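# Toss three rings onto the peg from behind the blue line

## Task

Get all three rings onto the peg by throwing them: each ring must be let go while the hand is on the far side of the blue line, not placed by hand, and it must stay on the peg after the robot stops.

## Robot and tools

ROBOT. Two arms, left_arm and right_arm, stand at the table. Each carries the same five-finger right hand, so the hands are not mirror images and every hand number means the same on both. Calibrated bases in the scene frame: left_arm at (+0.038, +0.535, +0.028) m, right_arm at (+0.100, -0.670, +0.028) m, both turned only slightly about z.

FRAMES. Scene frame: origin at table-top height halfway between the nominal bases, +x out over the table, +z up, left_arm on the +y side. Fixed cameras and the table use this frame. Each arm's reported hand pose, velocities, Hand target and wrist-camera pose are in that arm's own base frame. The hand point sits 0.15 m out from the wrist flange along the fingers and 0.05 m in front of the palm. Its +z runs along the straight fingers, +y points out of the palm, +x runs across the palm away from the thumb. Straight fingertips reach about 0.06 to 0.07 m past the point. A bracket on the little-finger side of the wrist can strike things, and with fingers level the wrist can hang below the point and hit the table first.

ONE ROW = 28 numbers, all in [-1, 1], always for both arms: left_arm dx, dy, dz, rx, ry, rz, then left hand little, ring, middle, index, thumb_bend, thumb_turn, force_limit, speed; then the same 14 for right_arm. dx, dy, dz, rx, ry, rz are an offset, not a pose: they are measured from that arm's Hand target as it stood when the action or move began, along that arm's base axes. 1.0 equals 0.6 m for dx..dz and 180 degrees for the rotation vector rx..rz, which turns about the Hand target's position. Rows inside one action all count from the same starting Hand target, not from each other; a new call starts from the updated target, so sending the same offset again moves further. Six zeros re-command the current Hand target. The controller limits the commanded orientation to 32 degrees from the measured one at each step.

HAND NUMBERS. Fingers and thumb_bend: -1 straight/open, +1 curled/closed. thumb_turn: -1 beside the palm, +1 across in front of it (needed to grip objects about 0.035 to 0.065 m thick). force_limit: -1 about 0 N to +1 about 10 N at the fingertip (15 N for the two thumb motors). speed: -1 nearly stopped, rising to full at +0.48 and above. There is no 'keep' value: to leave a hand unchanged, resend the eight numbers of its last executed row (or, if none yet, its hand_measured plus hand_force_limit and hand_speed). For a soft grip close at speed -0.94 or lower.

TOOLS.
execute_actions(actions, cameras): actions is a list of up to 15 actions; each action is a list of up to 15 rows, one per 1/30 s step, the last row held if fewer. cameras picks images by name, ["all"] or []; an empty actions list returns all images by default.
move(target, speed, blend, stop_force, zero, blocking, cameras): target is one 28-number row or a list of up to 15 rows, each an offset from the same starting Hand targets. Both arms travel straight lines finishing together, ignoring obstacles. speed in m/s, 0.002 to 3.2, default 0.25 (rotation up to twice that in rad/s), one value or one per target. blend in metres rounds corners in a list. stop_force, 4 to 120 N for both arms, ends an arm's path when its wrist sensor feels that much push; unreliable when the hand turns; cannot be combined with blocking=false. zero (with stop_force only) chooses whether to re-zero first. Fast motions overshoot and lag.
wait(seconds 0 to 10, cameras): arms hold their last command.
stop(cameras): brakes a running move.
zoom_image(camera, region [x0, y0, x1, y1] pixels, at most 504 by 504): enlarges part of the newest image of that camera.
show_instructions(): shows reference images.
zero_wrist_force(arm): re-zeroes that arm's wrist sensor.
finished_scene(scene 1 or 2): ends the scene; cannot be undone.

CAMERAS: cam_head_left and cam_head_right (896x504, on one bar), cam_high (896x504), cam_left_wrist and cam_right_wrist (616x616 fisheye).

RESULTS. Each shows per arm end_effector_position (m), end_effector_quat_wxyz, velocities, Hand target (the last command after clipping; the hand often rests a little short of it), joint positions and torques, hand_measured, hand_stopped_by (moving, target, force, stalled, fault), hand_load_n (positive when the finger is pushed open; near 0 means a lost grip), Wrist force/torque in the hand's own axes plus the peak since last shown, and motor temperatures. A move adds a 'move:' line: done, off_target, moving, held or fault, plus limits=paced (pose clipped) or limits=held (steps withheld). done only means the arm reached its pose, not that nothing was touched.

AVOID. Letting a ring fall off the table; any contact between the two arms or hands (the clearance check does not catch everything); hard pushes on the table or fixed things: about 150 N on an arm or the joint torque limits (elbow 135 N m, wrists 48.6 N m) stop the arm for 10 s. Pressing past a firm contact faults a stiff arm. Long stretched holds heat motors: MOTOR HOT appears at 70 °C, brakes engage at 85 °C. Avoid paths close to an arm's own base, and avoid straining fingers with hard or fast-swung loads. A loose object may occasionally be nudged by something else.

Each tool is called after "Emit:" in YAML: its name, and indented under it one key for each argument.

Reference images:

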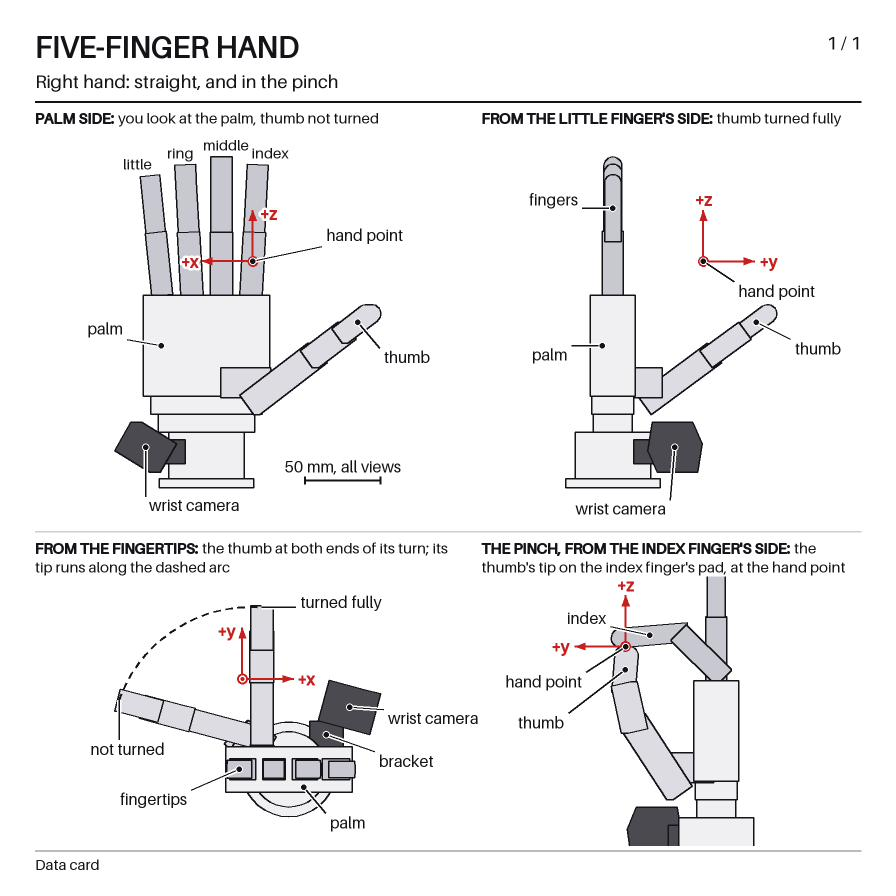

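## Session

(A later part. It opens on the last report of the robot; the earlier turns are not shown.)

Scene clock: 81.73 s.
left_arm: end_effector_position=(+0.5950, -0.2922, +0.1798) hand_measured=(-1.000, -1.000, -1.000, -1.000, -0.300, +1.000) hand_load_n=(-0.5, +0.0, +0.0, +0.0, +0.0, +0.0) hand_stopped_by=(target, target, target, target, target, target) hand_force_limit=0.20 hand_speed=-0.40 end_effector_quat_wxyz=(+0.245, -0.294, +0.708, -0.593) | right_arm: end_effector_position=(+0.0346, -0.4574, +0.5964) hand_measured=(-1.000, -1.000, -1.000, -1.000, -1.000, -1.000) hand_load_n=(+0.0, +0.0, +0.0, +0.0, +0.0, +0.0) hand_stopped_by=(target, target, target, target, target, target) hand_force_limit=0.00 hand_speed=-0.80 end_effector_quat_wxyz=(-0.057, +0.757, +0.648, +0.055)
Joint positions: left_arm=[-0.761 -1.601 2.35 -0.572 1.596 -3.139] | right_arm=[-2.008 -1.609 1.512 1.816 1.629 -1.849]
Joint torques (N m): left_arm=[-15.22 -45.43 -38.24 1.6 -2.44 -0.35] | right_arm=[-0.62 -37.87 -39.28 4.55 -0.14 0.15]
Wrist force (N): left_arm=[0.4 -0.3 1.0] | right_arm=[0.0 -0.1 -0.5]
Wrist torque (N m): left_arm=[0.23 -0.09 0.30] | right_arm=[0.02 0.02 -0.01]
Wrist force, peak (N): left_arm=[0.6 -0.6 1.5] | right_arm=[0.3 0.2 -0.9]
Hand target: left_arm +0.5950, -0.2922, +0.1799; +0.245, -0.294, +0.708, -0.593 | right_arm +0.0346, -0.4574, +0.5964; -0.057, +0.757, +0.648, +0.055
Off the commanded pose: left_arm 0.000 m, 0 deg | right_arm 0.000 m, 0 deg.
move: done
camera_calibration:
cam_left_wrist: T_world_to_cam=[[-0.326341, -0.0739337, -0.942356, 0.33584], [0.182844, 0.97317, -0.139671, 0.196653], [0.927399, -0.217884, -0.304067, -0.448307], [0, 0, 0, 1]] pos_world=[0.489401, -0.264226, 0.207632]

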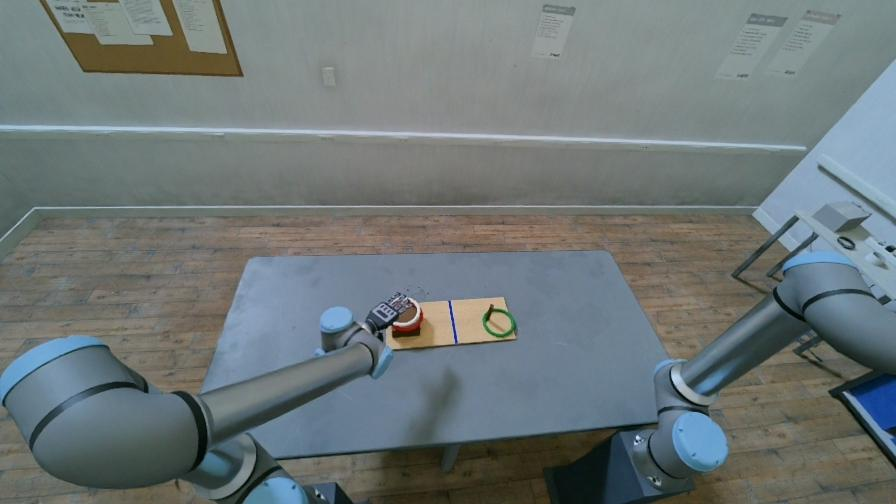

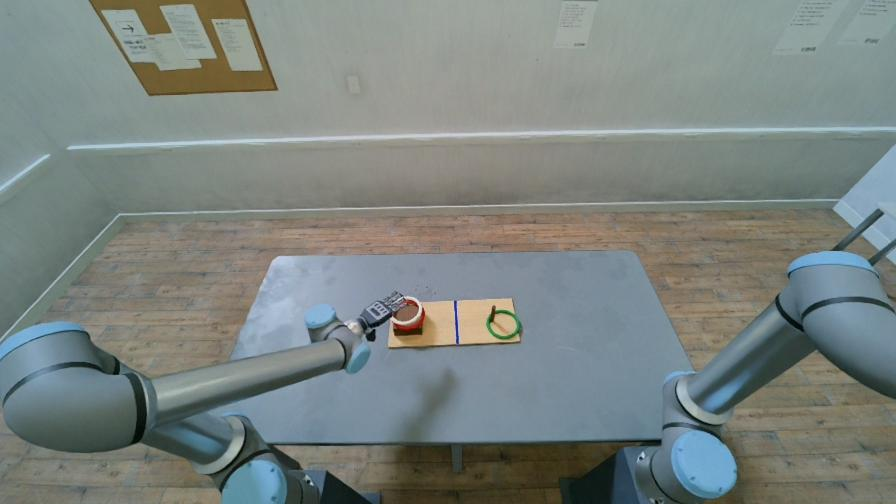

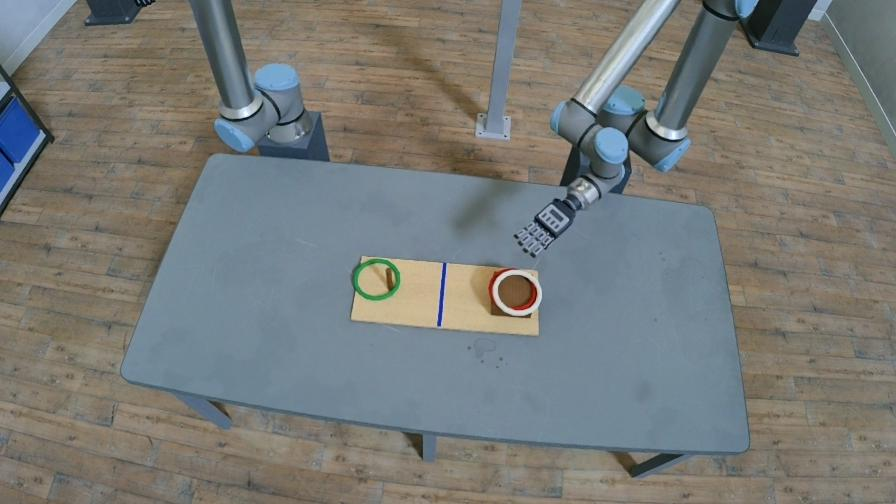

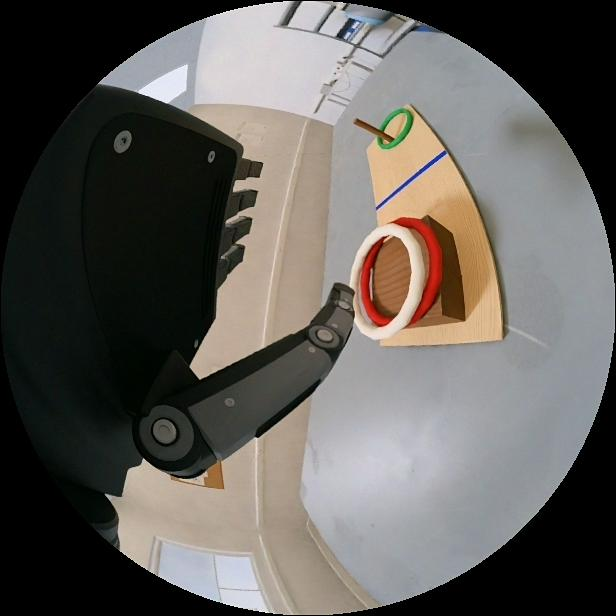

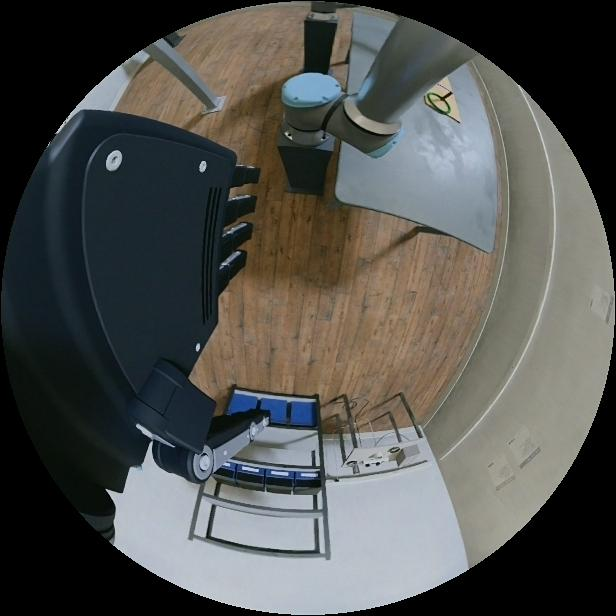

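Emit:
move:
  target:
    - [0.0617,-0.0142,-0.13,0,0,0, -1,-1,-1,-1,-0.1,1, 0.2,-0.4, 0,0,0,0,0,0, -1,-1,-1,-1,-1,-1,0.0,-0.8]
    - [0.0617,-0.0142,-0.2007,0,0,0, -1,-1,-1,-1,-0.1,1, 0.2,-0.4, 0,0,0,0,0,0, -1,-1,-1,-1,-1,-1,0.0,-0.8]
  speed: 0.06
  stop_force: 4

Emit:
move:
  target: [0,0,0,0,0,0, -1,-1,-0.35,-0.35,-0.1,1, 0.2,-0.4, 0,0,0,0,0,0, -1,-1,-1,-1,-1,-1,0.0,-0.8]
  cameras: ["cam_left_wrist", "cam_high"]

Emit:
zoom_image:
  camera: "cam_left_wrist"
  region: [220, 140, 400, 350]

Emit:
zoom_image:
  camera: "cam_high"
  region: [470, 240, 560, 330]

Scene clock: 86.63 s.
left_arm: end_effector_position=(+0.6318, -0.3007, +0.0723) hand_measured=(-1.000, -1.000, -1.000, -1.000, -0.100, +1.000) hand_load_n=(+0.0, +0.0, +0.0, +0.0, +0.0, +0.0) hand_stopped_by=(target, target, target, target, target, target) hand_force_limit=0.20 hand_speed=-0.40 end_effector_quat_wxyz=(+0.245, -0.294, +0.708, -0.593) | right_arm: end_effector_position=(+0.0346, -0.4574, +0.5964) hand_measured=(-1.000, -1.000, -1.000, -1.000, -1.000, -1.000) hand_load_n=(+0.0, +0.0, +0.0, +0.0, +0.0, +0.0) hand_stopped_by=(target, target, target, target, target, target) hand_force_limit=0.00 hand_speed=-0.80 end_effector_quat_wxyz=(-0.057, +0.757, +0.648, +0.055)
Joint positions: left_arm=[-0.714 -1.35 2.353 -0.826 1.641 -3.131] | right_arm=[-2.008 -1.609 1.512 1.816 1.629 -1.849]
Joint torques (N m): left_arm=[-3.77 -59.35 -30.32 1.65 0.21 0.74] | right_arm=[0.68 -36.4 -39.71 4.59 -0.09 -0.1]
Wrist force (N): left_arm=[0.5 -0.3 1.0] | right_arm=[0.0 0.1 -0.7]
Wrist torque (N m): left_arm=[0.23 -0.12 0.05] | right_arm=[0.05 0.02 0.00]
Wrist force, peak (N): left_arm=[0.6 -12.0 -5.5] | right_arm=[-0.2 0.2 -1.0]
Hand target: left_arm +0.6318, -0.3007, +0.0723; +0.245, -0.294, +0.708, -0.593 (not the last commanded pose) | right_arm +0.0346, -0.4574, +0.5964; -0.057, +0.757, +0.648, +0.055
Off the commanded pose: left_arm 0.013 m, 0 deg | right_arm 0.000 m, 0 deg.
move: contact (left_arm); path passed 1 of 2 targets

Scene clock: 87.30 s.
left_arm: end_effector_position=(+0.6318, -0.3007, +0.0723) hand_measured=(-1.000, -1.000, -0.350, -0.350, -0.100, +1.000) hand_load_n=(+0.0, +0.0, +0.0, +0.0, +0.0, +0.0) hand_stopped_by=(target, target, target, target, target, target) hand_force_limit=0.20 hand_speed=-0.40 end_effector_quat_wxyz=(+0.245, -0.294, +0.708, -0.593) | right_arm: end_effector_position=(+0.0346, -0.4574, +0.5964) hand_measured=(-1.000, -1.000, -1.000, -1.000, -1.000, -1.000) hand_load_n=(+0.0, +0.0, +0.0, +0.0, +0.0, +0.0) hand_stopped_by=(target, target, target, target, target, target) hand_force_limit=0.00 hand_speed=-0.80 end_effector_quat_wxyz=(-0.057, +0.757, +0.648, +0.055)
Joint positions: left_arm=[-0.714 -1.35 2.353 -0.826 1.641 -3.131] | right_arm=[-2.008 -1.609 1.512 1.816 1.629 -1.849]
Joint torques (N m): left_arm=[-12 -59.26 -29.29 0.64 -0.84 -0.36] | right_arm=[0.6 -37.83 -40.44 4.59 -0.11 0.16]
Wrist force (N): left_arm=[0.5 -0.3 0.8] | right_arm=[-0.3 0.1 -0.7]
Wrist torque (N m): left_arm=[0.24 -0.11 0.04] | right_arm=[0.07 0.06 -0.02]
Wrist force, peak (N): left_arm=[0.7 -0.8 0.9] | right_arm=[-0.3 -0.3 -0.8]
Hand target: left_arm +0.6318, -0.3007, +0.0723; +0.245, -0.294, +0.708, -0.593 | right_arm +0.0346, -0.4574, +0.5964; -0.057, +0.757, +0.648, +0.055
Off the commanded pose: left_arm 0.000 m, 0 deg | right_arm 0.000 m, 0 deg.
move: done
camera_calibration:
cam_left_wrist: T_world_to_cam=[[-0.32669, -0.0736664, -0.942256, 0.246164], [0.18287, 0.973192, -0.139488, 0.183154], [0.927271, -0.217879, -0.304461, -0.516864], [0, 0, 0, 1]] pos_world=[0.526199, -0.272724, 0.100132]
Images, in order (width x height): cam_high 896x504, cam_left_wrist 616x616.

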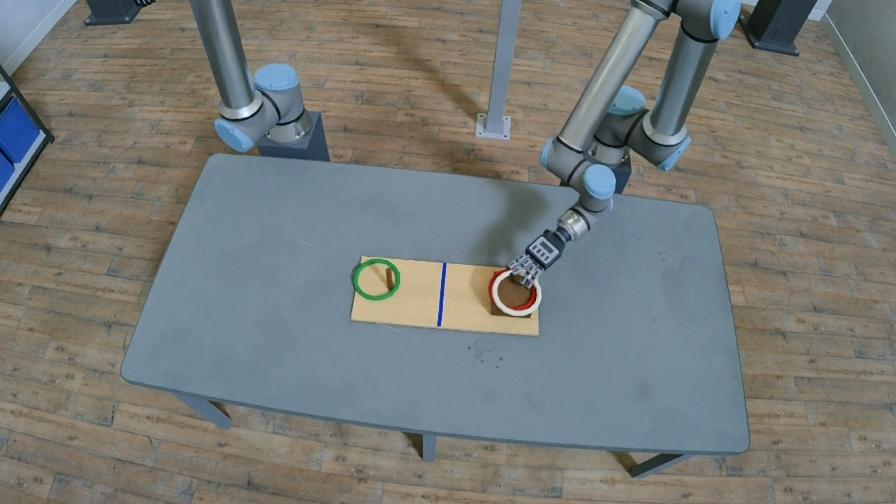

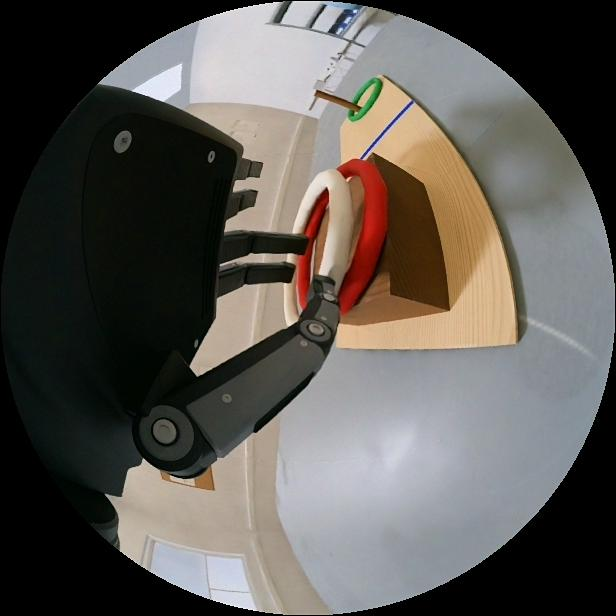

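Scaled by 2.400 from the camera's 616x616 image, which has a finer 880x880 frame.

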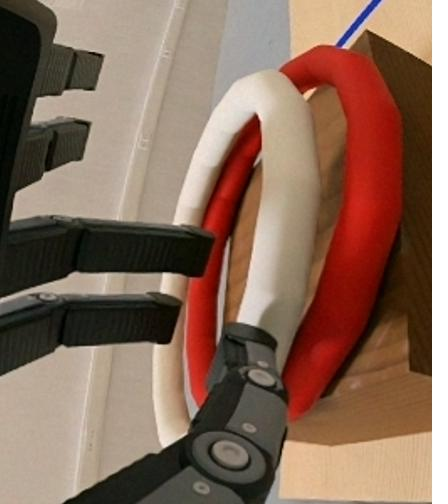

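Scaled by 5.600 from the camera's 896x504 image, which has a finer 1280x720 frame.

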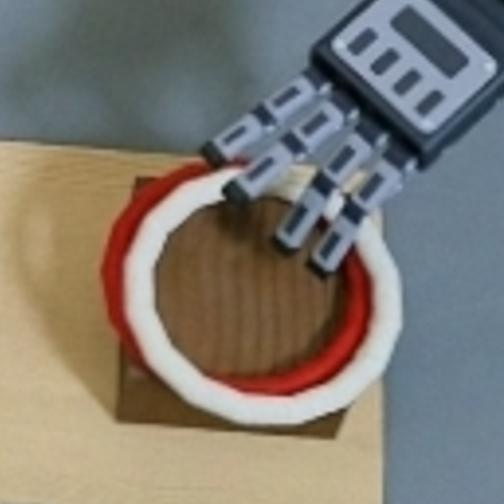

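Emit:
move:
  target: [-0.008,0.0098,0,0,0,0, -1,-1,-0.35,-0.35,-0.1,1, 0.2,-0.4, 0,0,0,0,0,0, -1,-1,-1,-1,-1,-1,0.0,-0.8]
  speed: 0.06

Emit:
move:
  target: [0,0,-0.0213,0,0,0, -1,-1,-0.35,-0.35,-0.1,1, 0.2,-0.4, 0,0,0,0,0,0, -1,-1,-1,-1,-1,-1,0.0,-0.8]
  speed: 0.04
  stop_force: 4
  cameras: ["cam_left_wrist", "cam_high"]

Emit:
zoom_image:
  camera: "cam_left_wrist"
  region: [220, 140, 400, 350]

Scene clock: 88.63 s.
left_arm: end_effector_position=(+0.6271, -0.2949, +0.0723) hand_measured=(-1.000, -1.000, -0.350, -0.350, -0.100, +1.000) hand_load_n=(+0.0, +0.0, +0.0, +0.0, +0.5, +0.0) hand_stopped_by=(target, target, target, target, target, target) hand_force_limit=0.20 hand_speed=-0.40 end_effector_quat_wxyz=(+0.245, -0.294, +0.708, -0.593) | right_arm: end_effector_position=(+0.0346, -0.4574, +0.5964) hand_measured=(-1.000, -1.000, -1.000, -1.000, -1.000, -1.000) hand_load_n=(+0.0, +0.0, +0.0, -0.5, +0.0, +0.0) hand_stopped_by=(target, target, target, target, target, target) hand_force_limit=0.00 hand_speed=-0.80 end_effector_quat_wxyz=(-0.057, +0.757, +0.648, +0.055)
Joint positions: left_arm=[-0.711 -1.358 2.365 -0.83 1.644 -3.13] | right_arm=[-2.008 -1.609 1.512 1.816 1.629 -1.849]
Joint torques (N m): left_arm=[13.98 -61.14 -15.49 -3.82 2.44 2.63] | right_arm=[0.89 -35.26 -39.67 4.49 -0.08 -0.06]
Wrist force (N): left_arm=[0.3 -0.3 1.0] | right_arm=[0.2 -0.1 -0.7]
Wrist torque (N m): left_arm=[0.23 -0.08 0.03] | right_arm=[0.03 -0.01 0.01]
Wrist force, peak (N): left_arm=[0.2 -0.5 1.4] | right_arm=[-0.1 0.2 -0.8]
Hand target: left_arm +0.6270, -0.2948, +0.0723; +0.245, -0.294, +0.708, -0.593 | right_arm +0.0346, -0.4574, +0.5964; -0.057, +0.757, +0.648, +0.055
Off the commanded pose: left_arm 0.000 m, 0 deg | right_arm 0.000 m, 0 deg.
move: done

Scene clock: 90.10 s.
left_arm: end_effector_position=(+0.6270, -0.2948, +0.0595) hand_measured=(-1.000, -1.000, -0.350, -0.350, -0.100, +1.000) hand_load_n=(+0.0, +0.0, +0.0, +0.0, +0.0, +0.0) hand_stopped_by=(target, target, target, target, target, target) hand_force_limit=0.20 hand_speed=-0.40 end_effector_quat_wxyz=(+0.245, -0.294, +0.708, -0.593) | right_arm: end_effector_position=(+0.0346, -0.4574, +0.5964) hand_measured=(-1.000, -1.000, -1.000, -1.000, -1.000, -1.000) hand_load_n=(+0.0, +0.0, +0.0, +0.0, +0.0, +0.0) hand_stopped_by=(target, target, target, target, target, target) hand_force_limit=0.00 hand_speed=-0.80 end_effector_quat_wxyz=(-0.057, +0.757, +0.648, +0.055)
Joint positions: left_arm=[-0.711 -1.333 2.371 -0.861 1.644 -3.13] | right_arm=[-2.008 -1.609 1.512 1.816 1.629 -1.849]
Joint torques (N m): left_arm=[13.61 -29.09 -15.17 -3.76 2.21 2.48] | right_arm=[-0.6 -36.08 -39.42 4.46 -0.21 0.1]
Wrist force (N): left_arm=[0.4 -0.6 0.7] | right_arm=[0.1 -0.1 -0.4]
Wrist torque (N m): left_arm=[0.19 -0.10 0.03] | right_arm=[0.01 -0.01 0.00]
Wrist force, peak (N): left_arm=[0.6 -0.6 1.4] | right_arm=[0.2 -0.1 -0.8]
Hand target: left_arm +0.6270, -0.2948, +0.0595; +0.245, -0.294, +0.708, -0.593 | right_arm +0.0346, -0.4574, +0.5964; -0.057, +0.757, +0.648, +0.055
Off the commanded pose: left_arm 0.000 m, 0 deg | right_arm 0.000 m, 0 deg.
move: done
camera_calibration:
cam_left_wrist: T_world_to_cam=[[-0.32669, -0.0736664, -0.942256, 0.232969], [0.18287, 0.973192, -0.139488, 0.176505], [0.927271, -0.217879, -0.304461, -0.515024], [0, 0, 0, 1]] pos_world=[0.521399, -0.266824, 0.0873323]
Images, in order (width x height): cam_high 896x504, cam_left_wrist 616x616.

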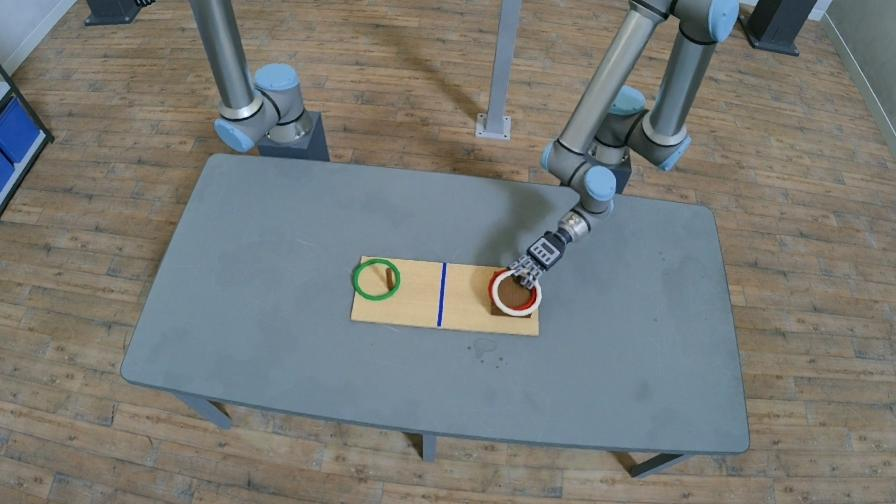

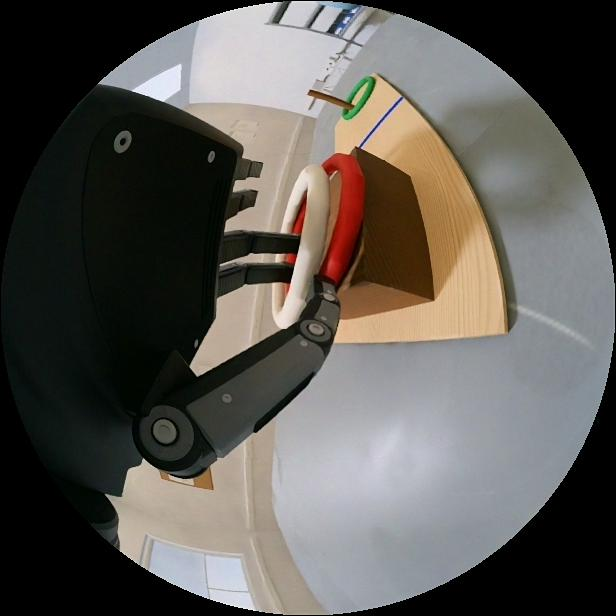

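Scaled by 2.400 from the camera's 616x616 image, which has a finer 880x880 frame.

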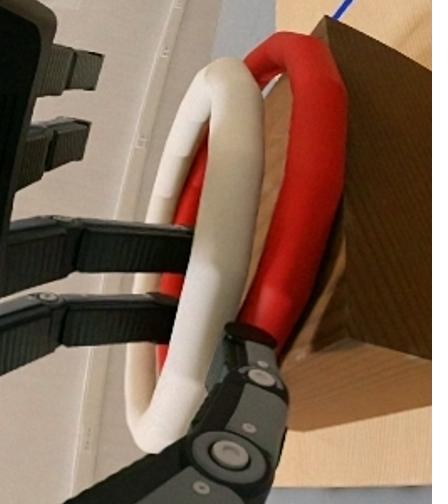

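Emit:
move:
  target: [0.0059,-0.0059,0,0,0,0, -1,-1,-0.35,-0.35,-0.1,1, 0.2,-0.4, 0,0,0,0,0,0, -1,-1,-1,-1,-1,-1,0.0,-0.8]
  speed: 0.03

Emit:
move:
  target: [0,0,0,0,0,0, -1,-1,0.4,0.4,-0.1,1, 0.2,-0.85, 0,0,0,0,0,0, -1,-1,-1,-1,-1,-1,0.0,-0.8]
  cameras: ["cam_left_wrist", "cam_high"]

Emit:
zoom_image:
  camera: "cam_left_wrist"
  region: [220, 140, 400, 350]

Scene clock: 91.07 s.
left_arm: end_effector_position=(+0.6304, -0.2982, +0.0595) hand_measured=(-1.000, -1.000, -0.350, -0.350, -0.100, +1.000) hand_load_n=(+0.0, +0.0, +0.0, -0.5, +0.0, +0.0) hand_stopped_by=(target, target, target, target, target, target) hand_force_limit=0.20 hand_speed=-0.40 end_effector_quat_wxyz=(+0.245, -0.294, +0.708, -0.593) | right_arm: end_effector_position=(+0.0346, -0.4574, +0.5964) hand_measured=(-1.000, -1.000, -1.000, -1.000, -1.000, -1.000) hand_load_n=(+0.0, +0.0, +0.0, +0.0, +0.0, +0.0) hand_stopped_by=(target, target, target, target, target, target) hand_force_limit=0.00 hand_speed=-0.80 end_effector_quat_wxyz=(-0.057, +0.757, +0.648, +0.055)
Joint positions: left_arm=[-0.712 -1.327 2.363 -0.858 1.644 -3.13] | right_arm=[-2.008 -1.609 1.512 1.816 1.629 -1.849]
Joint torques (N m): left_arm=[-17.47 -29.13 -28.97 1.64 -2.31 -2.7] | right_arm=[-0.19 -36.77 -40.51 4.7 -0.3 -0.17]
Wrist force (N): left_arm=[0.2 -0.3 1.0] | right_arm=[0.4 0.1 -0.3]
Wrist torque (N m): left_arm=[0.23 -0.07 0.03] | right_arm=[0.03 -0.04 0.01]
Wrist force, peak (N): left_arm=[0.5 -0.4 1.2] | right_arm=[-0.1 -0.1 -1.1]
Hand target: left_arm +0.6306, -0.2983, +0.0595; +0.245, -0.294, +0.708, -0.593 | right_arm +0.0346, -0.4574, +0.5964; -0.057, +0.757, +0.648, +0.055
Off the commanded pose: left_arm 0.000 m, 0 deg | right_arm 0.000 m, 0 deg.
move: done

Scene clock: 92.33 s.
left_arm: end_effector_position=(+0.6306, -0.2983, +0.0596) hand_measured=(-1.000, -1.000, +0.064, +0.036, -0.102, +1.000) hand_load_n=(+0.0, +0.0, +6.0, +6.5, +4.5, +0.5) hand_stopped_by=(target, target, force, force, target, target) hand_force_limit=0.20 hand_speed=-0.85 end_effector_quat_wxyz=(+0.245, -0.294, +0.708, -0.593) | right_arm: end_effector_position=(+0.0346, -0.4574, +0.5964) hand_measured=(-1.000, -1.000, -1.000, -1.000, -1.000, -1.000) hand_load_n=(+0.0, +0.0, +0.0, +0.0, +0.0, +0.0) hand_stopped_by=(target, target, target, target, target, target) hand_force_limit=0.00 hand_speed=-0.80 end_effector_quat_wxyz=(-0.057, +0.757, +0.648, +0.055)
Joint positions: left_arm=[-0.712 -1.327 2.362 -0.858 1.644 -3.13] | right_arm=[-2.008 -1.609 1.512 1.816 1.629 -1.849]
Joint torques (N m): left_arm=[-16.28 -30.67 -25.24 1.72 -1.83 -2.82] | right_arm=[-0.29 -36.7 -39.37 4.57 0.18 0.14]
Wrist force (N): left_arm=[0.8 -5.2 0.2] | right_arm=[0.2 -0.1 -0.6]
Wrist torque (N m): left_arm=[0.15 -0.05 0.01] | right_arm=[0.01 -0.01 0.00]
Wrist force, peak (N): left_arm=[0.8 -5.2 0.2] | right_arm=[-0.3 -0.1 -0.8]
Hand target: left_arm +0.6306, -0.2983, +0.0595; +0.245, -0.294, +0.708, -0.593 | right_arm +0.0346, -0.4574, +0.5964; -0.057, +0.757, +0.648, +0.055
Off the commanded pose: left_arm 0.000 m, 0 deg | right_arm 0.000 m, 0 deg.
move: done
camera_calibration:
cam_left_wrist: T_world_to_cam=[[-0.32669, -0.0736664, -0.942256, 0.23388], [0.18287, 0.973192, -0.139488, 0.17935], [0.927271, -0.217879, -0.304461, -0.519147], [0, 0, 0, 1]] pos_world=[0.524999, -0.270424, 0.0873323]
Images, in order (width x height): cam_high 896x504, cam_left_wrist 616x616.

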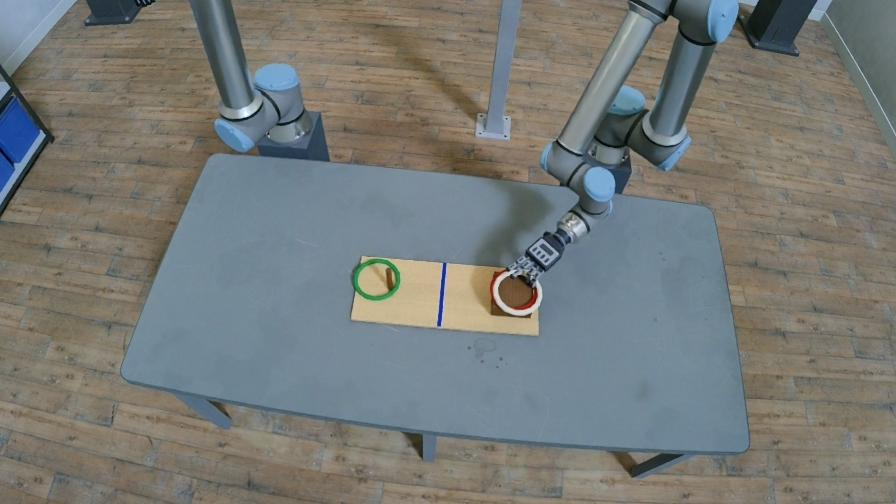

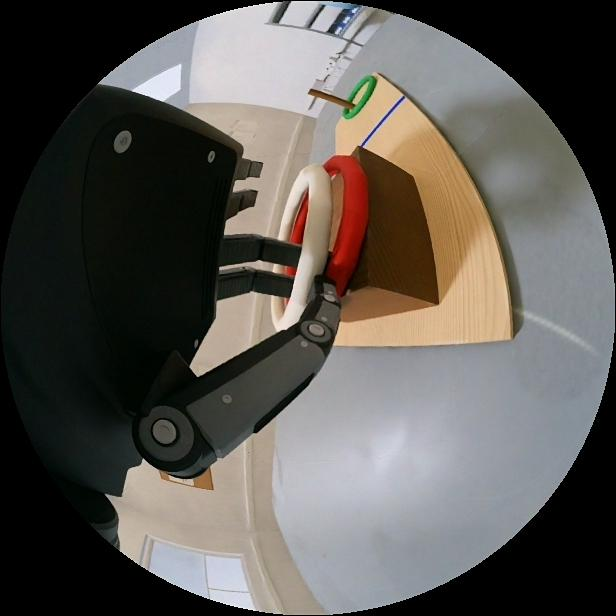

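Scaled by 2.400 from the camera's 616x616 image, which has a finer 880x880 frame.

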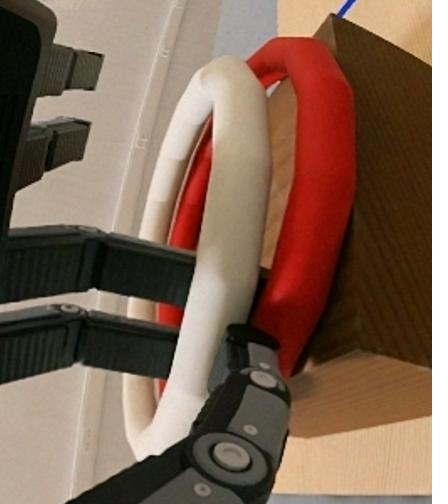

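Emit:
move:
  target: [0,0,0.025,0,0,0, -1,-1,0.4,0.4,-0.1,1, 0.2,-0.85, 0,0,0,0,0,0, -1,-1,-1,-1,-1,-1,0.0,-0.8]
  speed: 0.02
  cameras: ["cam_left_wrist"]

Emit:
zoom_image:
  camera: "cam_left_wrist"
  region: [220, 140, 400, 350]

Scene clock: 93.90 s.
left_arm: end_effector_position=(+0.6306, -0.2983, +0.0744) hand_measured=(-1.000, -1.000, +0.064, +0.036, -0.102, +1.000) hand_load_n=(+0.0, +0.0, +5.5, +5.5, +6.5, +1.0) hand_stopped_by=(target, target, force, force, target, target) hand_force_limit=0.20 hand_speed=-0.85 end_effector_quat_wxyz=(+0.245, -0.294, +0.708, -0.593) | right_arm: end_effector_position=(+0.0346, -0.4574, +0.5964) hand_measured=(-1.000, -1.000, -1.000, -1.000, -1.000, -1.000) hand_load_n=(+0.0, +0.0, +0.0, +0.0, -0.5, +0.0) hand_stopped_by=(target, target, target, target, target, target) hand_force_limit=0.00 hand_speed=-0.80 end_effector_quat_wxyz=(-0.057, +0.757, +0.648, +0.055)
Joint positions: left_arm=[-0.712 -1.357 2.356 -0.822 1.644 -3.13] | right_arm=[-2.008 -1.609 1.512 1.816 1.629 -1.849]
Joint torques (N m): left_arm=[-12.43 -61 -29.89 2.03 -0.61 -2.95] | right_arm=[2.23 -35.66 -40.59 4.45 0.08 0.17]
Wrist force (N): left_arm=[0.3 0.0 1.0] | right_arm=[0.2 -0.2 0.0]
Wrist torque (N m): left_arm=[0.17 -0.09 0.04] | right_arm=[-0.03 -0.03 0.00]
Wrist force, peak (N): left_arm=[0.8 -5.0 0.1] | right_arm=[-0.6 0.0 -0.8]
Hand target: left_arm +0.6306, -0.2983, +0.0745; +0.245, -0.294, +0.708, -0.593 | right_arm +0.0346, -0.4574, +0.5964; -0.057, +0.757, +0.648, +0.055
Off the commanded pose: left_arm 0.000 m, 0 deg | right_arm 0.000 m, 0 deg.
move: done
camera_calibration:
cam_left_wrist: T_world_to_cam=[[-0.32669, -0.0736664, -0.942256, 0.24792], [0.18287, 0.973192, -0.139488, 0.181428], [0.927271, -0.217879, -0.304461, -0.514611], [0, 0, 0, 1]] pos_world=[0.524999, -0.270424, 0.102232]
Images, in order (width x height): cam_left_wrist 616x616.

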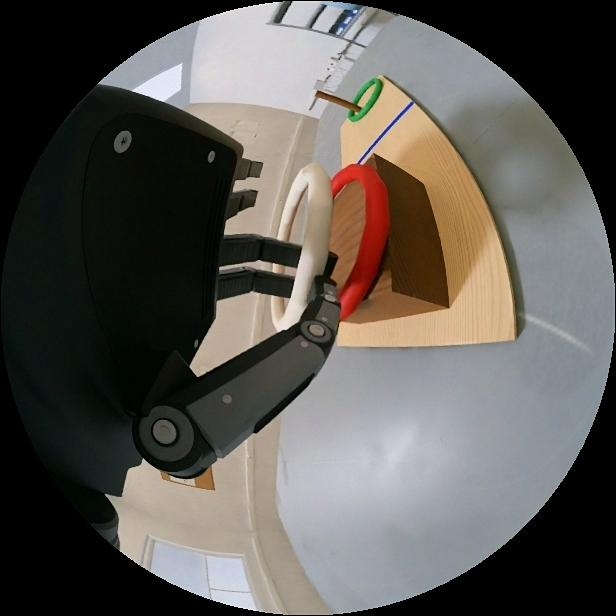

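Scaled by 2.400 from the camera's 616x616 image, which has a finer 880x880 frame.

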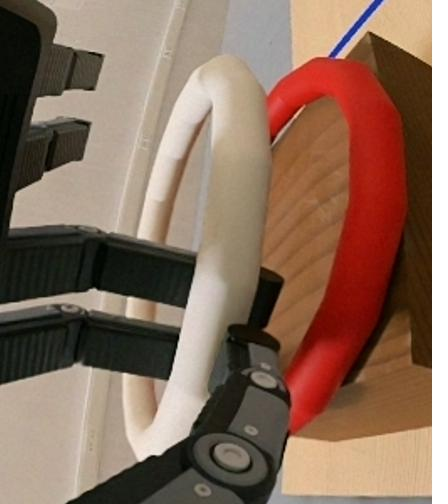

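Emit:
move:
  target: [0.0357,0.5513,0.575,0,0,0, -1,-1,0.4,0.4,-0.1,1, 0.2,-0.85, 0,0,0,0,0,0, -1,-1,-1,-1,-1,-1,0.0,-0.8]
  speed: 0.3
  cameras: ["cam_left_wrist", "cam_head_right"]

Emit:
zoom_image:
  camera: "cam_left_wrist"
  region: [220, 140, 400, 350]

Emit:
zoom_image:
  camera: "cam_head_right"
  region: [230, 210, 350, 310]

Scene clock: 96.70 s.
left_arm: end_effector_position=(+0.6520, +0.0324, +0.4195) hand_measured=(-1.000, -1.000, +0.064, +0.036, -0.102, +1.000) hand_load_n=(+0.0, +0.0, +5.5, +5.0, +6.5, +1.0) hand_stopped_by=(target, target, force, force, target, target) hand_force_limit=0.20 hand_speed=-0.85 end_effector_quat_wxyz=(+0.245, -0.294, +0.708, -0.593) | right_arm: end_effector_position=(+0.0346, -0.4574, +0.5964) hand_measured=(-1.000, -1.000, -1.000, -1.000, -1.000, -1.000) hand_load_n=(+0.0, +0.0, +0.0, +0.0, +0.0, +0.0) hand_stopped_by=(target, target, target, target, target, target) hand_force_limit=0.00 hand_speed=-0.80 end_effector_quat_wxyz=(-0.057, +0.757, +0.648, +0.055)
Joint positions: left_arm=[0.033 -1.675 1.938 -0.007 2.373 -2.958] | right_arm=[-2.008 -1.609 1.512 1.816 1.629 -1.849]
Joint torques (N m): left_arm=[13.06 -19.34 -47.4 2.83 2.38 2.13] | right_arm=[1.73 -36.36 -40.02 4.21 -0.47 0]
Wrist force (N): left_arm=[0.5 0.3 1.7] | right_arm=[0.0 0.0 -0.2]
Wrist torque (N m): left_arm=[0.19 -0.14 0.03] | right_arm=[0.01 0.00 -0.01]
Wrist force, peak (N): left_arm=[1.2 1.1 2.3] | right_arm=[-0.3 -0.2 -1.0]
Hand target: left_arm +0.6520, +0.0325, +0.4195; +0.245, -0.294, +0.708, -0.593 | right_arm +0.0346, -0.4574, +0.5964; -0.057, +0.757, +0.648, +0.055
Off the commanded pose: left_arm 0.000 m, 0 deg | right_arm 0.000 m, 0 deg.
move: done
camera_calibration:
cam_left_wrist: T_world_to_cam=[[-0.326617, -0.0738109, -0.94227, 0.604326], [0.18275, 0.973201, -0.13958, -0.0960896], [0.927321, -0.217789, -0.304375, -0.357433], [0, 0, 0, 1]] pos_world=[0.546399, 0.0602752, 0.447232]
Images, in order (width x height): cam_head_right 896x504, cam_left_wrist 616x616.

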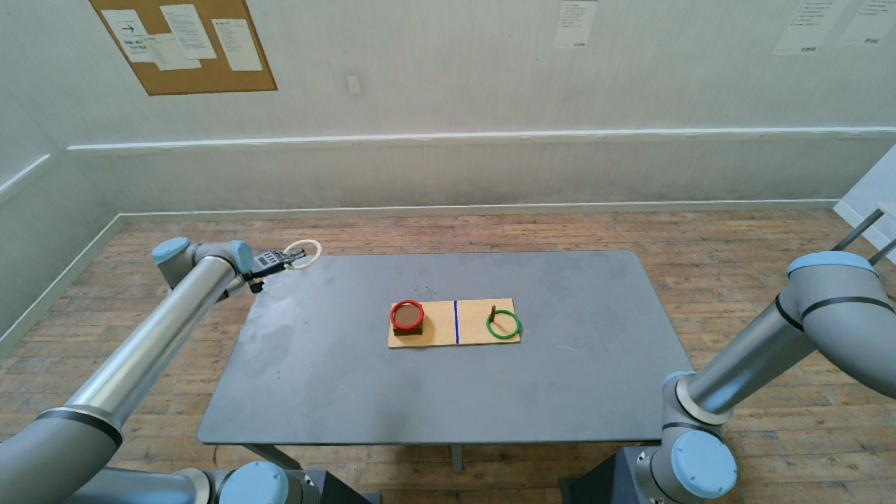

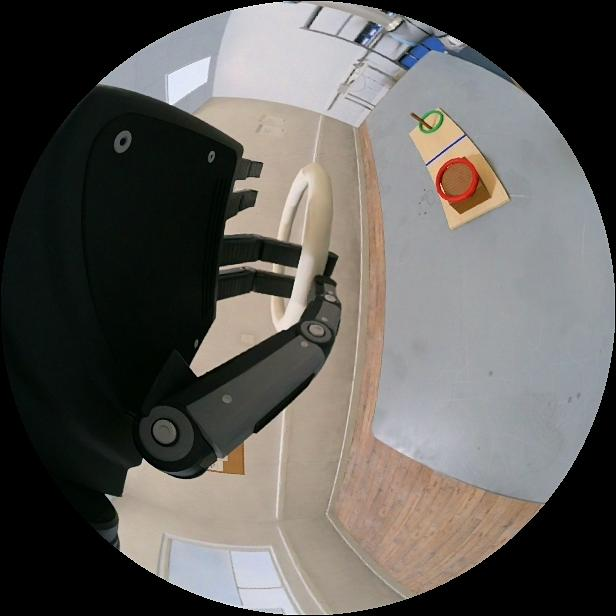

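Scaled by 2.400 from the camera's 616x616 image, which has a finer 880x880 frame.

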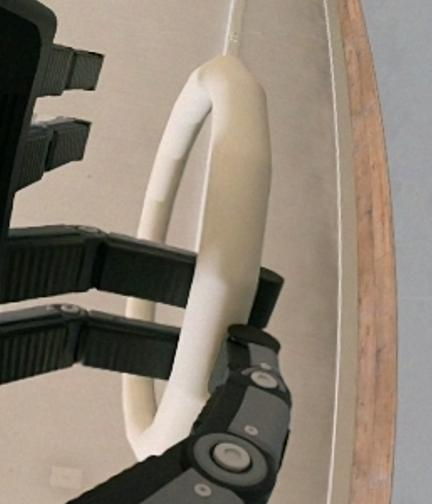

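Scaled by 4.200 from the camera's 896x504 image, which has a finer 1280x720 frame.

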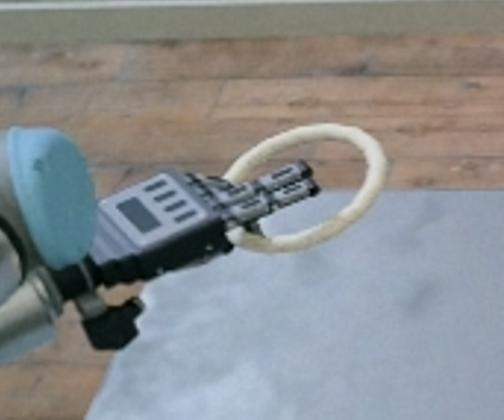

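Emit:
execute_actions:
  actions:
    - [[0,-0.0046,0,0,0,0,-1,-1,0.4,0.4,-0.1,1,0.2,-0.85,0,0,0,0,0,0,-1,-1,-1,-1,-1,-1,0,-0.8],[0,-0.0185,0,0,0,0,-1,-1,0.4,0.4,-0.1,1,0.2,-0.85,0,0,0,0,0,0,-1,-1,-1,-1,-1,-1,0,-0.8],[0,-0.0417,0,0,0,0,-1,-1,0.4,0.4,-0.1,1,0.2,-0.85,0,0,0,0,0,0,-1,-1,-1,-1,-1,-1,0,-0.8],[0,-0.0741,0,0,0,0,-1,-1,0.4,0.4,-0.1,1,0.2,-0.85,0,0,0,0,0,0,-1,-1,-1,-1,-1,-1,0,-0.8],[0,-0.1157,0,0,0,0,-1,-1,0.4,0.4,-0.1,1,0.2,-0.85,0,0,0,0,0,0,-1,-1,-1,-1,-1,-1,0,-0.8],[0,-0.1667,0,0,0,0,-1,-1,0.4,0.4,-0.1,1,0.2,-0.85,0,0,0,0,0,0,-1,-1,-1,-1,-1,-1,0,-0.8],[0,-0.2222,0,0,0,0,-1,-1,0.4,0.4,-0.1,1,0.2,-0.85,0,0,0,0,0,0,-1,-1,-1,-1,-1,-1,0,-0.8],[0,-0.2778,0,0,0,0,-1,-1,0.4,0.4,-0.1,1,0.2,-0.85,0,0,0,0,0,0,-1,-1,-1,-1,-1,-1,0,-0.8],[0,-0.3333,0,0,0,0,-1,-1,0.4,0.4,-0.1,1,0.2,-0.85,0,0,0,0,0,0,-1,-1,-1,-1,-1,-1,0,-0.8],[0,-0.3889,0,0,0,0,-1,-1,0.4,0.4,-0.1,1,0.2,-0.85,0,0,0,0,0,0,-1,-1,-1,-1,-1,-1,0,-0.8],[0,-0.4444,0,0,0,0,-1,-1,0.4,0.4,-0.1,1,0.2,-0.85,0,0,0,0,0,0,-1,-1,-1,-1,-1,-1,0,-0.8],[0,-0.5,0,0,0,0,-1,-1,0.4,0.4,-0.1,1,0.2,-0.85,0,0,0,0,0,0,-1,-1,-1,-1,-1,-1,0,-0.8],[0,-0.5556,0,0,0,0,-1,-1,0.4,0.4,-0.1,1,0.2,-0.85,0,0,0,0,0,0,-1,-1,-1,-1,-1,-1,0,-0.8],[0,-0.6111,0,0,0,0,-1,-1,0.4,0.4,-0.1,1,0.2,-0.85,0,0,0,0,0,0,-1,-1,-1,-1,-1,-1,0,-0.8],[0,-0.6667,0,0,0,0,-1,-1,0.4,0.4,-0.1,1,0.2,-0.85,0,0,0,0,0,0,-1,-1,-1,-1,-1,-1,0,-0.8]]
    - [[0,-0.0556,0,0,0,0,-1,-1,0.4,0.4,-0.1,1,0.2,-0.85,0,0,0,0,0,0,-1,-1,-1,-1,-1,-1,0,-0.8],[0,-0.1111,0,0,0,0,-1,-1,0.4,0.4,-0.1,1,0.2,-0.85,0,0,0,0,0,0,-1,-1,-1,-1,-1,-1,0,-0.8],[0,-0.1667,0,0,0,0,-1,-1,0.4,0.4,-0.1,1,0.2,-0.85,0,0,0,0,0,0,-1,-1,-1,-1,-1,-1,0,-0.8],[0,-0.2222,0,0,0,0,-1,-1,0.4,0.4,-0.1,1,0.2,-0.85,0,0,0,0,0,0,-1,-1,-1,-1,-1,-1,0,-0.8],[0,-0.2778,0,0,0,0,-1,-1,0.4,0.4,-0.1,1,0.2,-0.85,0,0,0,0,0,0,-1,-1,-1,-1,-1,-1,0,-0.8],[0,-0.3333,0,0,0,0,-1,-1,0.4,0.4,-0.1,1,0.2,-0.85,0,0,0,0,0,0,-1,-1,-1,-1,-1,-1,0,-0.8],[0,-0.3889,0,0,0,0,-1,-1,0.4,0.4,-0.1,1,0.2,-0.85,0,0,0,0,0,0,-1,-1,-1,-1,-1,-1,0,-0.8],[0,-0.4444,0,0,0,0,-1,-1,0.4,0.4,-0.1,1,0.2,-0.85,0,0,0,0,0,0,-1,-1,-1,-1,-1,-1,0,-0.8],[0,-0.5,0,0,0,0,-1,-1,0.4,0.4,-0.1,1,0.2,-0.85,0,0,0,0,0,0,-1,-1,-1,-1,-1,-1,0,-0.8],[0,-0.5509,0,0,0,0,-1,-1,0.4,0.4,-0.1,1,0.2,-0.85,0,0,0,0,0,0,-1,-1,-1,-1,-1,-1,0,-0.8],[0,-0.5926,0,0,0,0,-1,-1,0.4,0.4,-0.1,1,0.2,-0.85,0,0,0,0,0,0,-1,-1,-1,-1,-1,-1,0,-0.8],[0,-0.625,0,0,0,0,-1,-1,0.4,0.4,-0.1,1,0.2,-0.85,0,0,0,0,0,0,-1,-1,-1,-1,-1,-1,0,-0.8],[0,-0.6481,0,0,0,0,-1,-1,0.4,0.4,-0.1,1,0.2,-0.85,0,0,0,0,0,0,-1,-1,-1,-1,-1,-1,0,-0.8],[0,-0.662,0,0,0,0,-1,-1,0.4,0.4,-0.1,1,0.2,-0.85,0,0,0,0,0,0,-1,-1,-1,-1,-1,-1,0,-0.8],[0,-0.6667,0,0,0,0,-1,-1,0.4,0.4,-0.1,1,0.2,-0.85,0,0,0,0,0,0,-1,-1,-1,-1,-1,-1,0,-0.8]]
  cameras: ["cam_left_wrist"]

Emit:
zoom_image:
  camera: "cam_left_wrist"
  region: [220, 140, 400, 350]

Scene clock: 99.33 s.
left_arm: end_effector_position=(+0.6266, -0.7467, +0.4134) hand_measured=(-1.000, -1.000, +0.064, +0.036, -0.102, +1.000) hand_load_n=(+0.0, +0.0, +5.5, +5.0, +6.5, +1.0) hand_stopped_by=(target, target, force, force, target, target) hand_force_limit=0.20 hand_speed=-0.85 end_effector_quat_wxyz=(+0.242, -0.286, +0.704, -0.603) | right_arm: end_effector_position=(+0.0346, -0.4574, +0.5964) hand_measured=(-1.000, -1.000, -1.000, -1.000, -1.000, -1.000) hand_load_n=(+0.0, +0.0, +0.0, +0.0, +0.0, +0.0) hand_stopped_by=(target, target, target, target, target, target) hand_force_limit=0.00 hand_speed=-0.80 end_effector_quat_wxyz=(-0.057, +0.757, +0.648, +0.055)
Joint positions: left_arm=[-1.182 -1.292 1.535 -0.075 1.198 -3.208] | right_arm=[-2.008 -1.609 1.512 1.816 1.629 -1.849]
Joint torques (N m): left_arm=[-14.6 -55.29 -46.8 1.64 -2.43 -3.05] | right_arm=[1.33 -36.15 -40.76 4.5 0.08 -0.04]
Wrist force (N): left_arm=[0.5 0.0 1.0] | right_arm=[0.3 0.0 -0.4]
Wrist torque (N m): left_arm=[0.17 -0.11 0.38] | right_arm=[0.03 -0.03 0.01]
Wrist force, peak (N): left_arm=[3.3 -0.2 5.5] | right_arm=[0.2 0.4 -0.8]
Hand target: left_arm +0.6520, -0.7676, +0.4195; +0.245, -0.294, +0.708, -0.593 | right_arm +0.0346, -0.4574, +0.5964; -0.057, +0.757, +0.648, +0.055
Off the commanded pose: left_arm 0.033 m, 2 deg | right_arm 0.000 m, 0 deg.
Step readings (end_effector_position of left_arm | right_arm):
0: (+0.6520, +0.0324, +0.4195) | (+0.0346, -0.4574, +0.5964)
1: (+0.6520, +0.0324, +0.4195) | (+0.0346, -0.4574, +0.5964)
2: (+0.6520, +0.0322, +0.4195) | (+0.0346, -0.4574, +0.5964)
4: (+0.6518, +0.0273, +0.4195) | (+0.0346, -0.4574, +0.5964)
8: (+0.6493, -0.0118, +0.4198) | (+0.0346, -0.4574, +0.5964)
15: (+0.6375, -0.1769, +0.4225) | (+0.0346, -0.4574, +0.5964)
16: (+0.6351, -0.2126, +0.4231) | (+0.0346, -0.4574, +0.5964)
17: (+0.6330, -0.2422, +0.4237) | (+0.0346, -0.4574, +0.5964)
19: (+0.6284, -0.3037, +0.4247) | (+0.0346, -0.4574, +0.5964)
23: (+0.6163, -0.4404, +0.4255) | (+0.0346, -0.4574, +0.5964)
30: (+0.6076, -0.6549, +0.4183) | (+0.0346, -0.4574, +0.5964)
camera_calibration:
cam_left_wrist: T_world_to_cam=[[-0.316388, -0.0843552, -0.944872, 0.519565], [0.201493, 0.967335, -0.15383, 0.655621], [0.926984, -0.239055, -0.289056, -0.52745], [0, 0, 0, 1]] pos_world=[0.521219, -0.716466, 0.439314]
Images, in order (width x height): cam_left_wrist 616x616.

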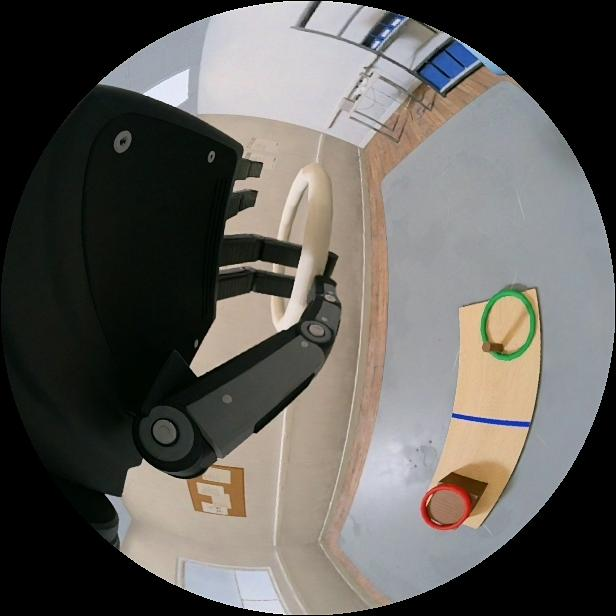

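Scaled by 2.400 from the camera's 616x616 image, which has a finer 880x880 frame.

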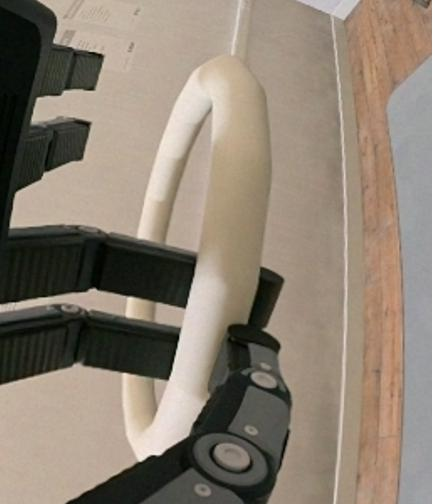

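Emit:
move:
  target: [0,0.75,0,0,0,0, -1,-1,0.4,0.4,-0.1,1, 0.2,-0.85, 0,0,0,0,0,0, -1,-1,-1,-1,-1,-1,0.0,-0.8]
  speed: 0.4

Emit:
move:
  target: [0.0083,0.5835,0.0017,0,0,0, -1,-1,0.4,0.4,-0.1,1, 0.2,-0.85, 0,0,0,0,0,0, -1,-1,-1,-1,-1,-1,0.0,-0.8]
  speed: 0.4
  cameras: ["cam_left_wrist", "cam_high"]

Emit:
zoom_image:
  camera: "cam_left_wrist"
  region: [220, 140, 400, 350]

Scene clock: 101.57 s.
left_arm: end_effector_position=(+0.6520, -0.3177, +0.4195) hand_measured=(-1.000, -1.000, +0.064, +0.036, -0.102, +1.000) hand_load_n=(-0.5, +0.0, +5.0, +5.0, +6.5, +1.0) hand_stopped_by=(target, target, force, force, target, target) hand_force_limit=0.20 hand_speed=-0.85 end_effector_quat_wxyz=(+0.245, -0.294, +0.708, -0.593) | right_arm: end_effector_position=(+0.0346, -0.4574, +0.5964) hand_measured=(-1.000, -1.000, -1.000, -1.000, -1.000, -1.000) hand_load_n=(+0.0, +0.0, +0.0, +0.0, +0.0, +0.0) hand_stopped_by=(target, target, target, target, target, target) hand_force_limit=0.00 hand_speed=-0.80 end_effector_quat_wxyz=(-0.057, +0.757, +0.648, +0.055)
Joint positions: left_arm=[-0.714 -1.71 1.964 -0.077 1.642 -3.131] | right_arm=[-2.008 -1.609 1.512 1.816 1.629 -1.849]
Joint torques (N m): left_arm=[13.62 -48.15 -33.27 1.51 2.33 2.59] | right_arm=[2.52 -37.03 -40.59 4.86 0.03 0.23]
Wrist force (N): left_arm=[0.4 0.0 1.1] | right_arm=[0.1 -0.3 -0.6]
Wrist torque (N m): left_arm=[0.16 -0.11 0.03] | right_arm=[-0.01 0.01 -0.01]
Wrist force, peak (N): left_arm=[1.8 -0.4 2.4] | right_arm=[-0.3 -0.4 -1.0]
Hand target: left_arm +0.6520, -0.3176, +0.4195; +0.245, -0.294, +0.708, -0.593 | right_arm +0.0346, -0.4574, +0.5964; -0.057, +0.757, +0.648, +0.055
Off the commanded pose: left_arm 0.000 m, 0 deg | right_arm 0.000 m, 0 deg.
move: done

Scene clock: 103.30 s.
left_arm: end_effector_position=(+0.6569, +0.0324, +0.4206) hand_measured=(-1.000, -1.000, +0.064, +0.036, -0.102, +1.000) hand_load_n=(+0.0, +0.0, +5.5, +5.0, +6.5, +1.0) hand_stopped_by=(target, target, force, force, target, target) hand_force_limit=0.20 hand_speed=-0.85 end_effector_quat_wxyz=(+0.245, -0.294, +0.708, -0.593) | right_arm: end_effector_position=(+0.0346, -0.4574, +0.5964) hand_measured=(-1.000, -1.000, -1.000, -1.000, -1.000, -1.000) hand_load_n=(+0.0, +0.0, +0.0, +0.0, +0.0, +0.0) hand_stopped_by=(target, target, target, target, target, target) hand_force_limit=0.00 hand_speed=-0.80 end_effector_quat_wxyz=(-0.057, +0.757, +0.648, +0.055)
Joint positions: left_arm=[0.033 -1.667 1.929 -0.006 2.373 -2.958] | right_arm=[-2.008 -1.609 1.512 1.816 1.629 -1.849]
Joint torques (N m): left_arm=[13.68 -21.03 -45.34 2.53 2.82 2.68] | right_arm=[-0.47 -36.58 -39.55 4.48 0.08 -0.02]
Wrist force (N): left_arm=[0.8 0.3 1.3] | right_arm=[0.2 0.4 -0.4]
Wrist torque (N m): left_arm=[0.21 -0.16 0.05] | right_arm=[0.07 -0.03 0.02]
Wrist force, peak (N): left_arm=[1.8 -0.1 2.4] | right_arm=[-0.2 0.4 -1.0]
Hand target: left_arm +0.6570, +0.0325, +0.4206; +0.245, -0.294, +0.708, -0.593 | right_arm +0.0346, -0.4574, +0.5964; -0.057, +0.757, +0.648, +0.055
Off the commanded pose: left_arm 0.000 m, 0 deg | right_arm 0.000 m, 0 deg.
move: done
camera_calibration:
cam_left_wrist: T_world_to_cam=[[-0.326601, -0.0737193, -0.942283, 0.606995], [0.182781, 0.973208, -0.139492, -0.0970048], [0.92732, -0.21779, -0.304377, -0.361713], [0, 0, 0, 1]] pos_world=[0.551399, 0.0603758, 0.448332]
Images, in order (width x height): cam_high 896x504, cam_left_wrist 616x616.

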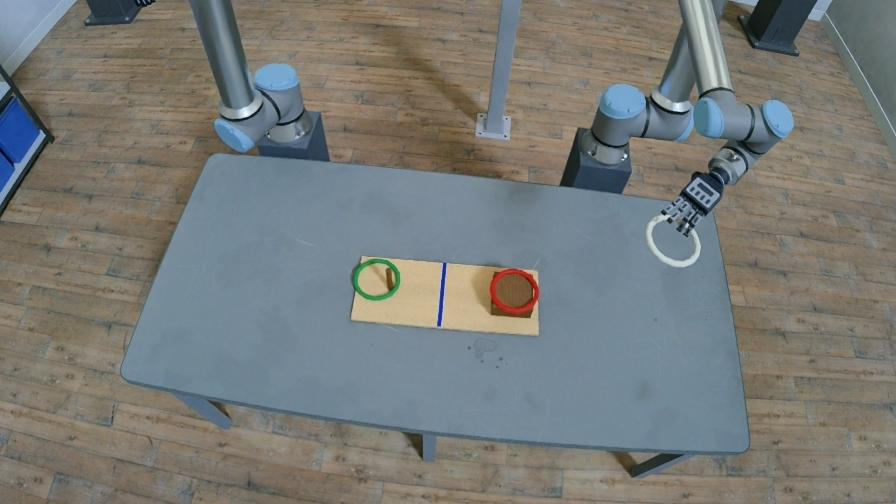

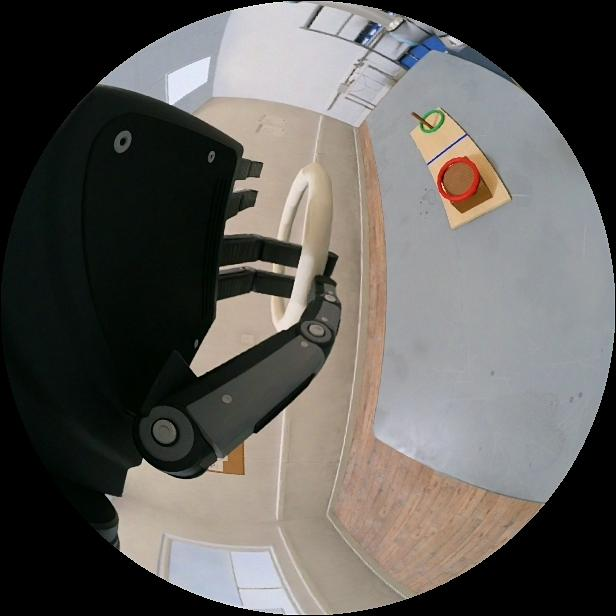

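Scaled by 2.400 from the camera's 616x616 image, which has a finer 880x880 frame.

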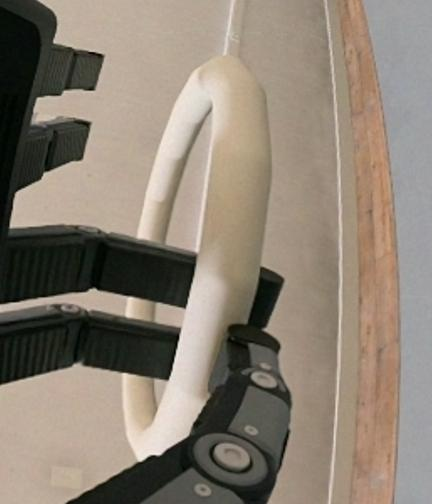

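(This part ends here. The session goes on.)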